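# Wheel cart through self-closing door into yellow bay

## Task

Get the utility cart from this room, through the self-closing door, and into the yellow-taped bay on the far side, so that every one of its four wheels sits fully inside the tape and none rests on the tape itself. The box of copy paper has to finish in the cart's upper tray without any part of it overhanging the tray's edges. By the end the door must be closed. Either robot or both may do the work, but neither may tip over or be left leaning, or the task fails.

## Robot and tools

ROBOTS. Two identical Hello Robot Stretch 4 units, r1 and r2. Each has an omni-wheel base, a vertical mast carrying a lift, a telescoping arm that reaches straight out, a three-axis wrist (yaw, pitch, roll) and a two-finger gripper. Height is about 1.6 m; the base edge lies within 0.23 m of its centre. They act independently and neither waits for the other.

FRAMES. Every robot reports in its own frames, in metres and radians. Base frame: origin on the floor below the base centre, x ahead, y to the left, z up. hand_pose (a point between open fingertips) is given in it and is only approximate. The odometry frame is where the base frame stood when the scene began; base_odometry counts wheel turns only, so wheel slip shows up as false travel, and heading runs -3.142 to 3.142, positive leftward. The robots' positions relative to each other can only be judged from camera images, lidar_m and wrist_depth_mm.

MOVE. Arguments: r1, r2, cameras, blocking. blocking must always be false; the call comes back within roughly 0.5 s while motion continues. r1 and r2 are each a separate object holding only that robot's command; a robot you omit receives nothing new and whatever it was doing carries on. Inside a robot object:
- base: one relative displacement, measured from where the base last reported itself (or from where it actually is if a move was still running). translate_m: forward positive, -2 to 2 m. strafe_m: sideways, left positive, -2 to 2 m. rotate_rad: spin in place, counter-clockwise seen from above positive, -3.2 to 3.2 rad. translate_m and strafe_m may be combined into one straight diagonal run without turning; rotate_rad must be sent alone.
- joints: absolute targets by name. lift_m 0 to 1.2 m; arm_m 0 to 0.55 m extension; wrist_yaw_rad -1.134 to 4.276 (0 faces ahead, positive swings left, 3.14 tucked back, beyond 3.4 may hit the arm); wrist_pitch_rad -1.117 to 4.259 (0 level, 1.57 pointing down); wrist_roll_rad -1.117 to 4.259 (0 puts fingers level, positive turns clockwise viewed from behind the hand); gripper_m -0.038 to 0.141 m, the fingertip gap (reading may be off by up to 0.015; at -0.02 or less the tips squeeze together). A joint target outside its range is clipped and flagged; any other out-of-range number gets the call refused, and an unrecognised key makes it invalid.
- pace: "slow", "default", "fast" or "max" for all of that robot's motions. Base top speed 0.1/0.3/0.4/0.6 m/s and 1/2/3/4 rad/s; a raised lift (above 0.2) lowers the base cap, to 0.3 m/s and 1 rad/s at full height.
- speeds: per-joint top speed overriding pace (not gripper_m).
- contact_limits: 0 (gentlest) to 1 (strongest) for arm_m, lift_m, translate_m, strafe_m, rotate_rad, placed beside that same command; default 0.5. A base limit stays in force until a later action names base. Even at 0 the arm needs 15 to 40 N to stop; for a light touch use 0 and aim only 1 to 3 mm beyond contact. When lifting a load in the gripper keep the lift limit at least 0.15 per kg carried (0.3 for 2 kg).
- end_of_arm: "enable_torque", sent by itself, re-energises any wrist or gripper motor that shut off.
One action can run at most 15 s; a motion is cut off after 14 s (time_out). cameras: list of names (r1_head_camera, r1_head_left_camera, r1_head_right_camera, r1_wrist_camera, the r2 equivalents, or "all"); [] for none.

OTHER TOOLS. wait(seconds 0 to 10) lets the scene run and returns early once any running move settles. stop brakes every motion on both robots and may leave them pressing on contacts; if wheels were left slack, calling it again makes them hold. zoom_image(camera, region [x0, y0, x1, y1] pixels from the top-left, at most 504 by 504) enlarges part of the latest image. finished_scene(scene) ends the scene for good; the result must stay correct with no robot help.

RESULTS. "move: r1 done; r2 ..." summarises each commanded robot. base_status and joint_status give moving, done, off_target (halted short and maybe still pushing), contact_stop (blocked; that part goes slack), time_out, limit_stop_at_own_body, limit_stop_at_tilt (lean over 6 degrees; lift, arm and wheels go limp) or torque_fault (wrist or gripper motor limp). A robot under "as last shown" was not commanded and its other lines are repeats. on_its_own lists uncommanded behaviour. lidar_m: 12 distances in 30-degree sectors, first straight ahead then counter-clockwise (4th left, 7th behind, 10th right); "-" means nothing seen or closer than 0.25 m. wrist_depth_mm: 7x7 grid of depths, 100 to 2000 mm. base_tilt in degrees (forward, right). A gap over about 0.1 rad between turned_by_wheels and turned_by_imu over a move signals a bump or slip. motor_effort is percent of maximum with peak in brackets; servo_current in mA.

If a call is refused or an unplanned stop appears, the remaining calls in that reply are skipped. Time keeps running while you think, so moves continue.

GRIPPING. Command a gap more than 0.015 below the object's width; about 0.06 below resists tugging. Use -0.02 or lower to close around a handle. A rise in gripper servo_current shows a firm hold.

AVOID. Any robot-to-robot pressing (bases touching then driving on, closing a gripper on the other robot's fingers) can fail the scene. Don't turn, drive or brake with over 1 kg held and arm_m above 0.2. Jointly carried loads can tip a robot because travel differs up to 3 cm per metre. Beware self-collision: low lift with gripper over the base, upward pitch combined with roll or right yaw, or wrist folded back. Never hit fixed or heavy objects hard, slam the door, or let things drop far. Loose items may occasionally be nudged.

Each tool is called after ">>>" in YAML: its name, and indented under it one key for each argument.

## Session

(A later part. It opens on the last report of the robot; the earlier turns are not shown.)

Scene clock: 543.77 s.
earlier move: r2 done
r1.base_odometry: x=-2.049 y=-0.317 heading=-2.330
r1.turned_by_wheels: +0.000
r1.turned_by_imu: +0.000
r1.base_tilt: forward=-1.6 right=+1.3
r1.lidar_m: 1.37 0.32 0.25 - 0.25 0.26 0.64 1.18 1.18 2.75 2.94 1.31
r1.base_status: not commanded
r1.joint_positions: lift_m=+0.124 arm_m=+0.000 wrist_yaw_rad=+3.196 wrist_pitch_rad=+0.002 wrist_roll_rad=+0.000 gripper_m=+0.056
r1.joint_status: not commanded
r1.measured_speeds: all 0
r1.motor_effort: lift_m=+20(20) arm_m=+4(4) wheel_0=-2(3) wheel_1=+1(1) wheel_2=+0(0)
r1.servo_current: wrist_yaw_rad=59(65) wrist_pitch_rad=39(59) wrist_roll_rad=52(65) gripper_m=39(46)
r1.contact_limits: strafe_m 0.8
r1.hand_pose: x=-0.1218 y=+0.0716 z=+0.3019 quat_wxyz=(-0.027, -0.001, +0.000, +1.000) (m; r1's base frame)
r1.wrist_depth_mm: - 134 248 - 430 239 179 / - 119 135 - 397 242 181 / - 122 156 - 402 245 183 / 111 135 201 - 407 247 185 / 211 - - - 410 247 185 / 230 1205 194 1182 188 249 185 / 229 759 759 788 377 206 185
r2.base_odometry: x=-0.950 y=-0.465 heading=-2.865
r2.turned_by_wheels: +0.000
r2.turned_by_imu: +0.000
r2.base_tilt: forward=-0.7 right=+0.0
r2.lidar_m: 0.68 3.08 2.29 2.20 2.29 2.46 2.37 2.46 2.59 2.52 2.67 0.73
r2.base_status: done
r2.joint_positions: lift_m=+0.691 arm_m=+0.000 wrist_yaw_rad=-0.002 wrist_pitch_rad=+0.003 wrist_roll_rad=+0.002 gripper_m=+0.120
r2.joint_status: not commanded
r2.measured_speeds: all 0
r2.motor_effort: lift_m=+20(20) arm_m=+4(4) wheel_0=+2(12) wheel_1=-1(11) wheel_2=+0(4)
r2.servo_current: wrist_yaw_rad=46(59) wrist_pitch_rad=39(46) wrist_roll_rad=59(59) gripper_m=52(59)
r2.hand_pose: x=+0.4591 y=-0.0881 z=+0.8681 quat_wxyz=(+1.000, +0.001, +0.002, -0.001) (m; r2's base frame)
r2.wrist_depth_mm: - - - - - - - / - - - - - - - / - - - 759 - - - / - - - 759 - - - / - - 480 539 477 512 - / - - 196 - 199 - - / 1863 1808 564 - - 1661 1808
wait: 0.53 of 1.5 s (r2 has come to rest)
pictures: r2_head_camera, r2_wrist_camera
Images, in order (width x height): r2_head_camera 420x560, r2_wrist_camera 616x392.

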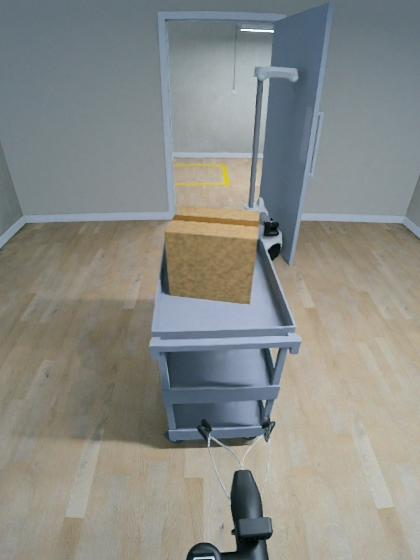

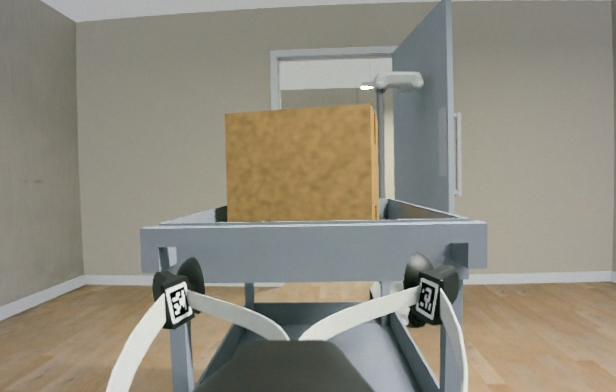

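>>> move:
  r2: {"base":{"translate_m":0.6},"contact_limits":{"translate_m":0.5},"pace":"slow"}
  blocking: false

>>> wait:
  seconds: 8
  cameras: ["r2_head_camera","r2_wrist_camera"]

Scene clock: 555.27 s.
move: r2 moving
r1: as last shown
r1.lidar_m: 1.36 0.32 0.25 - 0.25 0.25 0.60 1.17 1.16 2.75 2.94 1.29
r1.motor_effort: lift_m=+19(20) arm_m=+4(4) wheel_0=-2(3) wheel_1=+1(1) wheel_2=+0(0)
r1.servo_current: wrist_yaw_rad=52(65) wrist_pitch_rad=46(46) wrist_roll_rad=33(65) gripper_m=39(46)
r1.contact_limits: strafe_m 0.8
r1.wrist_depth_mm: - 134 249 - 433 240 180 / - 119 135 - 397 243 181 / - 123 154 - 402 244 183 / 111 135 201 - 407 247 184 / 212 - - - 410 248 185 / 231 1205 194 1205 187 248 185 / 229 759 750 788 377 206 186
r2.base_odometry: x=-0.962 y=-0.469 heading=-2.865
r2.turned_by_wheels: +0.000
r2.turned_by_imu: +0.000
r2.base_tilt: forward=-0.7 right=+0.1
r2.lidar_m: 0.69 3.07 2.30 2.20 2.29 2.47 2.38 2.51 2.61 2.54 2.66 0.71
r2.base_status: translate_m moving
r2.joint_positions: lift_m=+0.691 arm_m=+0.000 wrist_yaw_rad=-0.002 wrist_pitch_rad=+0.003 wrist_roll_rad=+0.002 gripper_m=+0.120
r2.joint_status: not commanded
r2.measured_speeds: translate_m=+0.048 strafe_m=+0.000 rotate_rad=-0.001 lift_m=+0.000 arm_m=+0.000 wrist_yaw_rad=+0.000 wrist_pitch_rad=+0.000 wrist_roll_rad=+0.000
r2.motor_effort: lift_m=+20(20) arm_m=+4(4) wheel_0=+10(11) wheel_1=+3(6) wheel_2=-10(10)
r2.servo_current: wrist_yaw_rad=39(59) wrist_pitch_rad=39(52) wrist_roll_rad=33(52) gripper_m=52(59)
r2.contact_limits: translate_m 0.5
r2.hand_pose: x=+0.4591 y=-0.0881 z=+0.8681 quat_wxyz=(+1.000, +0.001, +0.002, -0.001) (m; r2's base frame)
r2.wrist_depth_mm: - - - - - - - / - - - - - - - / - - - 750 - - - / - - - 750 - - - / - - 473 469 466 508 - / - - 198 - 200 - - / 1921 1808 549 - - 1661 1808
pictures: none

Scene clock: 562.03 s.
earlier move: r2 done
r1.base_odometry: x=-2.049 y=-0.317 heading=-2.330
r1.turned_by_wheels: +0.000
r1.turned_by_imu: +0.000
r1.base_tilt: forward=-1.6 right=+1.3
r1.lidar_m: 0.94 0.30 0.25 - 0.25 0.27 0.59 1.19 1.18 2.73 2.91 0.94
r1.base_status: not commanded
r1.joint_positions: lift_m=+0.124 arm_m=+0.000 wrist_yaw_rad=+3.196 wrist_pitch_rad=+0.002 wrist_roll_rad=+0.000 gripper_m=+0.056
r1.joint_status: not commanded
r1.measured_speeds: all 0
r1.motor_effort: lift_m=+20(20) arm_m=+4(4) wheel_0=-2(3) wheel_1=+1(1) wheel_2=+0(0)
r1.servo_current: wrist_yaw_rad=59(72) wrist_pitch_rad=46(52) wrist_roll_rad=52(72) gripper_m=46(52)
r1.contact_limits: strafe_m 0.8
r1.hand_pose: x=-0.1218 y=+0.0716 z=+0.3019 quat_wxyz=(-0.027, -0.001, +0.000, +1.000) (m; r1's base frame)
r1.wrist_depth_mm: - 134 248 - 427 240 180 / - 119 135 - 394 243 182 / - 122 155 - 399 244 183 / 111 135 201 - 407 248 185 / 212 - - - 410 248 185 / 231 1229 194 1182 188 248 185 / 228 759 759 798 375 206 185
r2.base_odometry: x=-1.527 y=-0.629 heading=-2.865
r2.turned_by_wheels: +0.000
r2.turned_by_imu: +0.011
r2.base_tilt: forward=-0.6 right=+0.1
r2.lidar_m: 0.51 3.01 2.24 2.20 2.27 3.08 2.96 3.11 2.65 2.56 0.60 0.52
r2.base_status: done
r2.joint_positions: lift_m=+0.691 arm_m=+0.000 wrist_yaw_rad=-0.004 wrist_pitch_rad=+0.003 wrist_roll_rad=+0.002 gripper_m=+0.120
r2.joint_status: not commanded
r2.measured_speeds: all 0
r2.motor_effort: lift_m=+20(20) arm_m=+4(5) wheel_0=+4(12) wheel_1=+6(11) wheel_2=-8(18)
r2.servo_current: wrist_yaw_rad=52(72) wrist_pitch_rad=33(52) wrist_roll_rad=59(65) gripper_m=52(59)
r2.contact_limits: translate_m 0.5
r2.hand_pose: x=+0.4589 y=-0.0886 z=+0.8681 quat_wxyz=(+1.000, +0.001, +0.002, -0.002) (m; r2's base frame)
r2.wrist_depth_mm: - - - - - - - / - - - - 544 492 462 / - - - - 539 488 459 / - - - - 539 488 462 / - - - 314 306 293 281 / - - 201 262 247 235 279 / 1921 1808 1863 - - - -
wait: 6.77 of 8 s (r2 has come to rest)
pictures: r2_head_camera, r2_wrist_camera
Images, in order (width x height): r2_head_camera 420x560, r2_wrist_camera 616x392.

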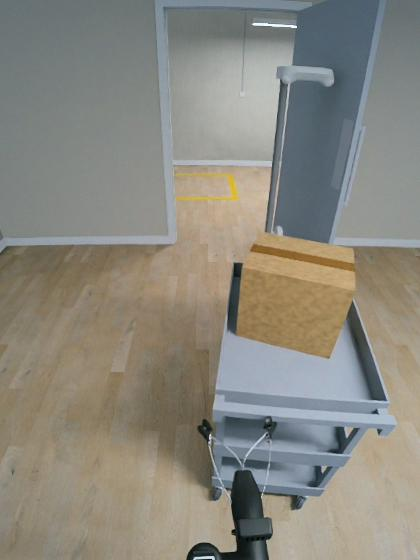

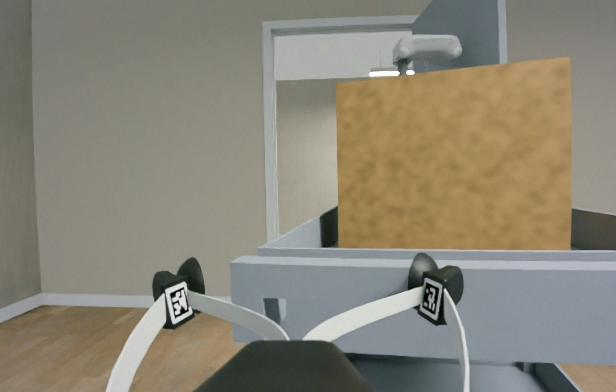

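>>> move:
  r2: {"base":{"translate_m":-0.06}}
  blocking: false

>>> wait:
  seconds: 1.5

>>> move:
  r2: {"base":{"strafe_m":-0.12}}
  blocking: false

>>> wait:
  seconds: 2
  cameras: ["r2_head_camera","r2_wrist_camera"]

Scene clock: 581.80 s.
move: r2 moving
r1: as last shown
r1.base_tilt: forward=-1.6 right=+1.2
r1.lidar_m: 0.95 0.30 0.25 - 0.25 0.27 0.61 1.20 1.19 2.74 2.90 0.93
r1.motor_effort: lift_m=+20(20) arm_m=+4(4) wheel_0=-2(2) wheel_1=+1(1) wheel_2=+0(0)
r1.servo_current: wrist_yaw_rad=52(65) wrist_pitch_rad=33(39) wrist_roll_rad=52(59) gripper_m=46(46)
r1.contact_limits: strafe_m 0.8
r1.wrist_depth_mm: - 134 249 - 433 240 180 / - 119 135 - 397 242 181 / - 122 155 - 399 243 183 / 111 135 202 - 407 247 185 / 212 - - - 413 247 185 / 230 1229 194 1205 187 248 185 / 229 750 759 788 375 207 185
r2.base_odometry: x=-1.497 y=-0.620 heading=-2.865
r2.turned_by_wheels: +0.000
r2.turned_by_imu: +0.000
r2.base_tilt: forward=-0.7 right=+0.1
r2.lidar_m: 0.51 2.98 2.25 2.18 2.26 3.04 2.92 3.09 2.66 2.55 0.68 0.55
r2.base_status: translate_m moving
r2.joint_positions: lift_m=+0.691 arm_m=+0.000 wrist_yaw_rad=-0.003 wrist_pitch_rad=+0.003 wrist_roll_rad=+0.002 gripper_m=+0.120
r2.joint_status: not commanded
r2.measured_speeds: translate_m=-0.120 strafe_m=-0.001 rotate_rad=-0.002 lift_m=+0.000 arm_m=+0.000 wrist_yaw_rad=+0.000 wrist_pitch_rad=+0.000 wrist_roll_rad=+0.000
r2.motor_effort: lift_m=+20(20) arm_m=+4(4) wheel_0=-4(8) wheel_1=-7(8) wheel_2=+11(12)
r2.servo_current: wrist_yaw_rad=52(52) wrist_pitch_rad=46(46) wrist_roll_rad=46(59) gripper_m=52(59)
r2.hand_pose: x=+0.4590 y=-0.0882 z=+0.8681 quat_wxyz=(+1.000, +0.001, +0.002, -0.001) (m; r2's base frame)
r2.wrist_depth_mm: - - - - - 1756 - / - - - - 580 512 - / - - - - 559 508 484 / - - - - 559 512 484 / - - - 304 329 319 303 / - - 201 294 198 309 300 / 1921 1863 1921 - - - 1661
pictures: none

Scene clock: 582.57 s.
earlier move: r2 done
r1.base_odometry: x=-2.049 y=-0.317 heading=-2.330
r1.turned_by_wheels: +0.000
r1.turned_by_imu: +0.000
r1.base_tilt: forward=-1.6 right=+1.3
r1.lidar_m: 0.93 0.32 0.25 - 0.25 0.27 0.64 1.19 1.16 2.74 2.92 0.91
r1.base_status: not commanded
r1.joint_positions: lift_m=+0.124 arm_m=+0.000 wrist_yaw_rad=+3.196 wrist_pitch_rad=+0.002 wrist_roll_rad=+0.000 gripper_m=+0.056
r1.joint_status: not commanded
r1.measured_speeds: all 0
r1.motor_effort: lift_m=+20(20) arm_m=+4(4) wheel_0=-2(3) wheel_1=+1(1) wheel_2=+0(0)
r1.servo_current: wrist_yaw_rad=59(65) wrist_pitch_rad=46(46) wrist_roll_rad=33(72) gripper_m=39(46)
r1.contact_limits: strafe_m 0.8
r1.hand_pose: x=-0.1218 y=+0.0716 z=+0.3019 quat_wxyz=(-0.027, -0.001, +0.000, +1.000) (m; r1's base frame)
r1.wrist_depth_mm: - 134 249 - 436 241 180 / - 119 135 - 397 243 181 / - 123 155 - 402 243 183 / 111 135 202 - 410 247 184 / 212 - - - 410 247 185 / 230 1229 193 1205 187 248 186 / 229 750 750 788 375 206 185
r2.base_odometry: x=-1.470 y=-0.613 heading=-2.866
r2.turned_by_wheels: +0.000
r2.turned_by_imu: +0.000
r2.base_tilt: forward=-0.7 right=+0.1
r2.lidar_m: 0.54 3.01 2.25 2.19 2.30 3.00 2.92 3.08 2.64 2.56 0.66 0.56
r2.base_status: done
r2.joint_positions: lift_m=+0.691 arm_m=+0.000 wrist_yaw_rad=-0.003 wrist_pitch_rad=+0.003 wrist_roll_rad=+0.002 gripper_m=+0.120
r2.joint_status: not commanded
r2.measured_speeds: all 0
r2.motor_effort: lift_m=+20(20) arm_m=+4(5) wheel_0=-3(8) wheel_1=-3(8) wheel_2=+4(12)
r2.servo_current: wrist_yaw_rad=52(52) wrist_pitch_rad=46(46) wrist_roll_rad=52(59) gripper_m=52(59)
r2.hand_pose: x=+0.4590 y=-0.0882 z=+0.8681 quat_wxyz=(+1.000, +0.001, +0.002, -0.001) (m; r2's base frame)
r2.wrist_depth_mm: - - - - - - - / - - - - 609 544 - / - - - - 591 535 - / - - - - 597 535 - / - - - 324 307 294 277 / - - 201 342 195 340 332 / 1921 1863 1921 - - - 1708
wait: 0.77 of 1.5 s (r2 has come to rest)
pictures: none

Scene clock: 583.07 s.
move: r2 moving
r1: as last shown
r1.lidar_m: 0.94 0.31 0.25 - 0.25 0.25 0.58 1.19 1.16 2.74 2.91 0.95
r1.servo_current: wrist_yaw_rad=46(59) wrist_pitch_rad=39(46) wrist_roll_rad=59(59) gripper_m=46(52)
r1.contact_limits: strafe_m 0.8
r1.wrist_depth_mm: - 134 249 - 430 239 180 / - 118 135 - 399 243 182 / - 122 155 - 402 244 184 / 112 135 202 - 407 247 185 / 212 - - - 413 247 185 / 230 1205 193 1182 188 248 186 / 229 759 768 809 373 206 186
r2.base_odometry: x=-1.479 y=-0.578 heading=-2.866
r2.turned_by_wheels: +0.000
r2.turned_by_imu: +0.000
r2.base_tilt: forward=-0.7 right=+0.1
r2.lidar_m: 0.54 3.04 2.29 2.22 2.32 2.99 2.94 3.07 2.61 2.51 2.68 0.53
r2.base_status: strafe_m moving
r2.joint_positions: lift_m=+0.691 arm_m=+0.000 wrist_yaw_rad=-0.003 wrist_pitch_rad=+0.003 wrist_roll_rad=+0.002 gripper_m=+0.120
r2.joint_status: not commanded
r2.measured_speeds: translate_m=+0.001 strafe_m=-0.142 rotate_rad=-0.007 lift_m=+0.000 arm_m=+0.000 wrist_yaw_rad=+0.000 wrist_pitch_rad=+0.000 wrist_roll_rad=+0.000
r2.motor_effort: lift_m=+20(20) arm_m=+4(4) wheel_0=+9(12) wheel_1=-10(12) wheel_2=-1(2)
r2.servo_current: wrist_yaw_rad=46(52) wrist_pitch_rad=46(46) wrist_roll_rad=52(52) gripper_m=52(59)
r2.hand_pose: x=+0.4590 y=-0.0882 z=+0.8681 quat_wxyz=(+1.000, +0.001, +0.002, -0.001) (m; r2's base frame)
r2.wrist_depth_mm: - - - - - - - / - - - - 591 525 - / - - - - 569 525 - / - - - - 580 525 - / - - - 315 301 290 277 / - - 218 370 195 334 325 / 1983 1756 1983 - - - 1808
pictures: none

Scene clock: 584.13 s.
earlier move: r2 done
r1.base_odometry: x=-2.049 y=-0.317 heading=-2.330
r1.turned_by_wheels: +0.000
r1.turned_by_imu: +0.000
r1.base_tilt: forward=-1.6 right=+1.3
r1.lidar_m: 0.94 0.30 0.25 - 0.25 0.25 0.61 1.18 1.17 2.74 2.88 0.94
r1.base_status: not commanded
r1.joint_positions: lift_m=+0.124 arm_m=+0.000 wrist_yaw_rad=+3.196 wrist_pitch_rad=+0.002 wrist_roll_rad=+0.000 gripper_m=+0.056
r1.joint_status: not commanded
r1.measured_speeds: all 0
r1.motor_effort: lift_m=+20(20) arm_m=+4(4) wheel_0=-2(3) wheel_1=+1(1) wheel_2=+0(0)
r1.servo_current: wrist_yaw_rad=59(65) wrist_pitch_rad=39(52) wrist_roll_rad=52(65) gripper_m=39(52)
r1.contact_limits: strafe_m 0.8
r1.hand_pose: x=-0.1218 y=+0.0716 z=+0.3019 quat_wxyz=(-0.027, -0.001, +0.000, +1.000) (m; r1's base frame)
r1.wrist_depth_mm: - 134 248 - 430 239 180 / - 118 135 - 394 243 181 / - 123 155 - 402 244 183 / 112 135 202 - 404 247 184 / 212 - - - 413 248 185 / 231 1205 194 1182 187 249 185 / 230 768 750 798 375 206 185
r2.base_odometry: x=-1.502 y=-0.497 heading=-2.866
r2.turned_by_wheels: +0.000
r2.turned_by_imu: +0.000
r2.base_tilt: forward=-0.7 right=+0.0
r2.lidar_m: 0.50 3.04 2.38 2.30 2.40 2.99 2.92 3.08 2.52 2.45 2.57 0.54
r2.base_status: done
r2.joint_positions: lift_m=+0.691 arm_m=+0.000 wrist_yaw_rad=-0.003 wrist_pitch_rad=+0.003 wrist_roll_rad=+0.002 gripper_m=+0.120
r2.joint_status: not commanded
r2.measured_speeds: all 0
r2.motor_effort: lift_m=+20(20) arm_m=+4(4) wheel_0=+1(12) wheel_1=-2(12) wheel_2=+0(2)
r2.servo_current: wrist_yaw_rad=52(65) wrist_pitch_rad=46(46) wrist_roll_rad=52(52) gripper_m=52(59)
r2.hand_pose: x=+0.4590 y=-0.0882 z=+0.8681 quat_wxyz=(+1.000, +0.001, +0.002, -0.001) (m; r2's base frame)
r2.wrist_depth_mm: - - - - - - - / - - - - 559 - - / - - - 603 544 - - / - - - 603 544 1618 - / - - 315 307 300 289 389 / - - 200 355 195 319 312 / 1921 1863 402 - - 809 1756
wait: 1.07 of 2 s (r2 has come to rest)
pictures: r2_head_camera, r2_wrist_camera
Images, in order (width x height): r2_head_camera 420x560, r2_wrist_camera 616x392.

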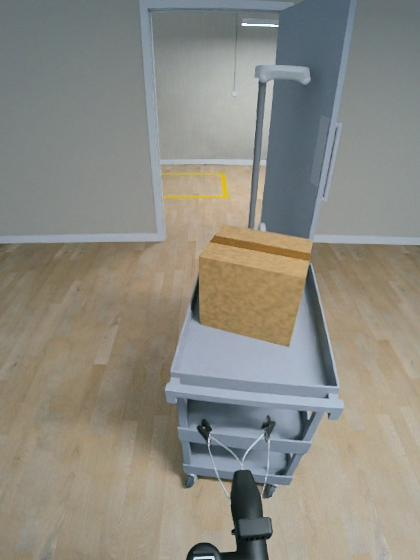

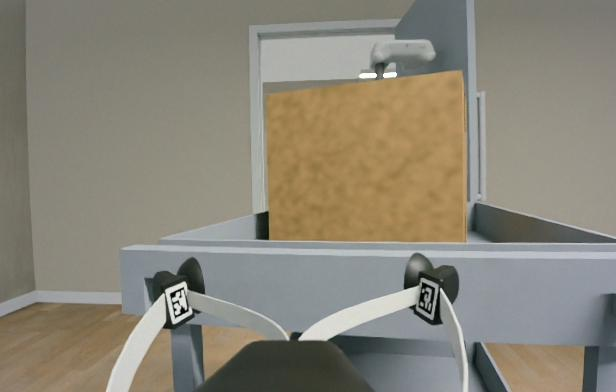

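>>> move:
  r2: {"base":{"rotate_rad":0.08}}
  blocking: false

>>> wait:
  seconds: 1.5

>>> move:
  r2: {"base":{"strafe_m":-0.06}}
  blocking: false

>>> wait:
  seconds: 2
  cameras: ["r2_head_camera","r2_wrist_camera"]

Scene clock: 609.33 s.
move: r2 moving
r1: as last shown
r1.lidar_m: 0.92 0.31 0.25 - 0.25 0.25 0.57 1.17 1.15 2.75 2.92 0.95
r1.servo_current: wrist_yaw_rad=52(65) wrist_pitch_rad=39(46) wrist_roll_rad=39(65) gripper_m=39(46)
r1.contact_limits: strafe_m 0.8
r1.wrist_depth_mm: - 134 249 - 430 240 180 / - 119 135 - 394 242 181 / - 123 155 - 402 244 182 / 111 135 201 - 407 247 185 / 213 - - - 413 248 186 / 230 1229 194 1205 187 250 186 / 229 750 750 788 375 207 185
r2.base_odometry: x=-1.502 y=-0.497 heading=-2.786
r2.turned_by_wheels: +0.079
r2.turned_by_imu: +0.078
r2.base_tilt: forward=-0.6 right=+0.1
r2.lidar_m: 0.52 2.99 2.34 2.30 2.50 2.95 2.88 3.12 2.48 2.41 2.64 0.53
r2.base_status: rotate_rad moving
r2.joint_positions: lift_m=+0.691 arm_m=+0.000 wrist_yaw_rad=-0.002 wrist_pitch_rad=+0.003 wrist_roll_rad=+0.002 gripper_m=+0.120
r2.joint_status: not commanded
r2.measured_speeds: all 0
r2.motor_effort: lift_m=+20(20) arm_m=+4(5) wheel_0=-7(7) wheel_1=-2(8) wheel_2=-2(9)
r2.servo_current: wrist_yaw_rad=52(59) wrist_pitch_rad=46(52) wrist_roll_rad=46(52) gripper_m=46(59)
r2.hand_pose: x=+0.4590 y=-0.0881 z=+0.8681 quat_wxyz=(+1.000, +0.001, +0.002, -0.001) (m; r2's base frame)
r2.wrist_depth_mm: - - - - - - - / - - - - 569 500 - / - - - - 559 504 - / - - - - 554 508 - / - - 334 307 301 315 300 / - - 217 362 197 307 296 / 1921 1921 1618 - - - 1618
pictures: none

Scene clock: 609.53 s.
earlier move: r2 done
r1.base_odometry: x=-2.049 y=-0.317 heading=-2.330
r1.turned_by_wheels: +0.000
r1.turned_by_imu: +0.000
r1.base_tilt: forward=-1.6 right=+1.3
r1.lidar_m: 0.94 0.30 0.25 - 0.25 0.25 0.63 1.19 1.16 2.74 2.92 0.94
r1.base_status: not commanded
r1.joint_positions: lift_m=+0.124 arm_m=+0.000 wrist_yaw_rad=+3.196 wrist_pitch_rad=+0.002 wrist_roll_rad=+0.000 gripper_m=+0.056
r1.joint_status: not commanded
r1.measured_speeds: all 0
r1.motor_effort: lift_m=+19(20) arm_m=+4(4) wheel_0=-2(3) wheel_1=+1(1) wheel_2=+0(0)
r1.servo_current: wrist_yaw_rad=52(72) wrist_pitch_rad=46(46) wrist_roll_rad=46(65) gripper_m=39(46)
r1.contact_limits: strafe_m 0.8
r1.hand_pose: x=-0.1218 y=+0.0716 z=+0.3019 quat_wxyz=(-0.027, -0.001, +0.000, +1.000) (m; r1's base frame)
r1.wrist_depth_mm: - 134 248 - 433 240 180 / - 119 135 - 394 242 181 / - 123 155 - 402 244 183 / 111 135 202 - 410 246 184 / 212 - - - 410 248 186 / 230 1205 195 1182 188 250 185 / 229 759 750 798 375 206 186
r2.base_odometry: x=-1.502 y=-0.497 heading=-2.786
r2.turned_by_wheels: +0.000
r2.turned_by_imu: +0.000
r2.base_tilt: forward=-0.7 right=+0.1
r2.lidar_m: 0.49 2.96 2.31 2.32 2.47 2.95 2.91 3.13 2.47 2.42 2.62 0.51
r2.base_status: done
r2.joint_positions: lift_m=+0.691 arm_m=+0.000 wrist_yaw_rad=-0.002 wrist_pitch_rad=+0.003 wrist_roll_rad=+0.002 gripper_m=+0.120
r2.joint_status: not commanded
r2.measured_speeds: all 0
r2.motor_effort: lift_m=+20(20) arm_m=+4(5) wheel_0=-4(7) wheel_1=-2(8) wheel_2=-3(9)
r2.servo_current: wrist_yaw_rad=46(59) wrist_pitch_rad=46(52) wrist_roll_rad=52(52) gripper_m=52(59)
r2.hand_pose: x=+0.4590 y=-0.0881 z=+0.8681 quat_wxyz=(+1.000, +0.001, +0.002, -0.001) (m; r2's base frame)
r2.wrist_depth_mm: - - - - - - - / - - - - 574 500 - / - - - - 554 504 - / - - - - 559 504 - / - - 336 307 301 314 298 / - - 216 359 197 307 296 / 1983 1808 1661 - - - 1618
wait: 0.20 of 1.5 s (r2 has come to rest)
pictures: none

Scene clock: 610.03 s.
move: r2 moving
r1: as last shown
r1.lidar_m: 0.93 0.31 0.25 - 0.25 0.26 0.62 1.18 1.16 2.76 2.91 0.93
r1.motor_effort: lift_m=+20(20) arm_m=+4(4) wheel_0=-2(3) wheel_1=+1(1) wheel_2=+0(0)
r1.servo_current: wrist_yaw_rad=46(59) wrist_pitch_rad=39(46) wrist_roll_rad=46(59) gripper_m=33(39)
r1.contact_limits: strafe_m 0.8
r1.wrist_depth_mm: - 134 248 - 430 239 180 / - 119 135 - 394 240 181 / - 123 155 - 399 244 184 / 111 135 202 - 407 247 184 / 212 - - - 410 247 185 / 230 1229 194 1182 187 248 186 / 229 750 768 798 373 206 185
r2.base_odometry: x=-1.515 y=-0.464 heading=-2.786
r2.turned_by_wheels: +0.000
r2.turned_by_imu: +0.000
r2.base_tilt: forward=-0.6 right=+0.1
r2.lidar_m: 0.50 3.00 2.36 2.33 2.51 2.97 2.91 3.08 2.40 2.39 2.60 0.52
r2.base_status: strafe_m moving
r2.joint_positions: lift_m=+0.691 arm_m=+0.000 wrist_yaw_rad=-0.002 wrist_pitch_rad=+0.003 wrist_roll_rad=+0.002 gripper_m=+0.120
r2.joint_status: not commanded
r2.measured_speeds: translate_m=+0.000 strafe_m=-0.131 rotate_rad=+0.000 lift_m=+0.000 arm_m=+0.000 wrist_yaw_rad=+0.000 wrist_pitch_rad=+0.000 wrist_roll_rad=+0.000
r2.motor_effort: lift_m=+20(20) arm_m=+4(4) wheel_0=+9(11) wheel_1=-8(11) wheel_2=+1(3)
r2.servo_current: wrist_yaw_rad=39(59) wrist_pitch_rad=46(46) wrist_roll_rad=39(59) gripper_m=52(52)
r2.hand_pose: x=+0.4590 y=-0.0881 z=+0.8681 quat_wxyz=(+1.000, +0.001, +0.002, -0.001) (m; r2's base frame)
r2.wrist_depth_mm: - - - - - - - / - - - - 554 504 - / - - - 615 544 500 - / - - - 621 549 504 - / - - 325 306 329 312 291 / - - 217 349 196 257 291 / 1983 1808 402 - - - 1708
pictures: none

Scene clock: 610.73 s.
earlier move: r2 done
r1.base_odometry: x=-2.049 y=-0.317 heading=-2.330
r1.turned_by_wheels: +0.000
r1.turned_by_imu: +0.000
r1.base_tilt: forward=-1.5 right=+1.3
r1.lidar_m: 0.94 0.29 0.25 - 0.25 0.27 0.64 1.18 1.16 2.76 2.92 0.93
r1.base_status: not commanded
r1.joint_positions: lift_m=+0.124 arm_m=+0.000 wrist_yaw_rad=+3.196 wrist_pitch_rad=+0.002 wrist_roll_rad=+0.000 gripper_m=+0.056
r1.joint_status: not commanded
r1.measured_speeds: all 0
r1.motor_effort: lift_m=+19(20) arm_m=+4(4) wheel_0=-2(3) wheel_1=+1(1) wheel_2=+0(0)
r1.servo_current: wrist_yaw_rad=59(65) wrist_pitch_rad=39(52) wrist_roll_rad=39(59) gripper_m=39(52)
r1.contact_limits: strafe_m 0.8
r1.hand_pose: x=-0.1218 y=+0.0716 z=+0.3019 quat_wxyz=(-0.027, -0.001, +0.000, +1.000) (m; r1's base frame)
r1.wrist_depth_mm: - 134 248 - 430 239 180 / - 118 135 - 397 242 181 / - 122 155 - 399 245 184 / 111 135 202 - 407 247 185 / 213 - - - 413 248 185 / 231 1205 193 1182 187 249 185 / 229 759 759 798 373 206 185
r2.base_odometry: x=-1.523 y=-0.441 heading=-2.786
r2.turned_by_wheels: +0.000
r2.turned_by_imu: +0.000
r2.base_tilt: forward=-0.7 right=+0.1
r2.lidar_m: 0.50 3.06 2.40 2.36 2.55 2.95 2.92 3.06 2.42 2.36 2.59 0.53
r2.base_status: done
r2.joint_positions: lift_m=+0.691 arm_m=+0.000 wrist_yaw_rad=-0.002 wrist_pitch_rad=+0.003 wrist_roll_rad=+0.002 gripper_m=+0.120
r2.joint_status: not commanded
r2.measured_speeds: all 0
r2.motor_effort: lift_m=+20(20) arm_m=+4(4) wheel_0=+3(11) wheel_1=-2(11) wheel_2=+0(3)
r2.servo_current: wrist_yaw_rad=46(65) wrist_pitch_rad=46(46) wrist_roll_rad=59(59) gripper_m=52(59)
r2.hand_pose: x=+0.4590 y=-0.0881 z=+0.8681 quat_wxyz=(+1.000, +0.001, +0.002, -0.001) (m; r2's base frame)
r2.wrist_depth_mm: - - - - - - - / - - - - 535 1499 - / - - - 591 521 496 - / - - - 597 530 500 - / - - 315 310 324 297 287 / - 347 218 334 197 248 285 / 1921 1863 415 - - - 1708
wait: 0.70 of 2 s (r2 has come to rest)
pictures: r2_head_camera, r2_wrist_camera
Images, in order (width x height): r2_head_camera 420x560, r2_wrist_camera 616x392.

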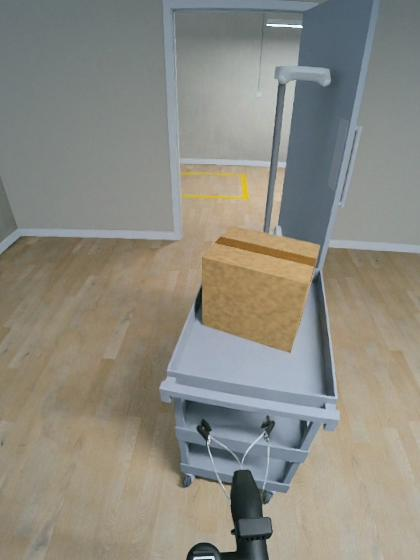

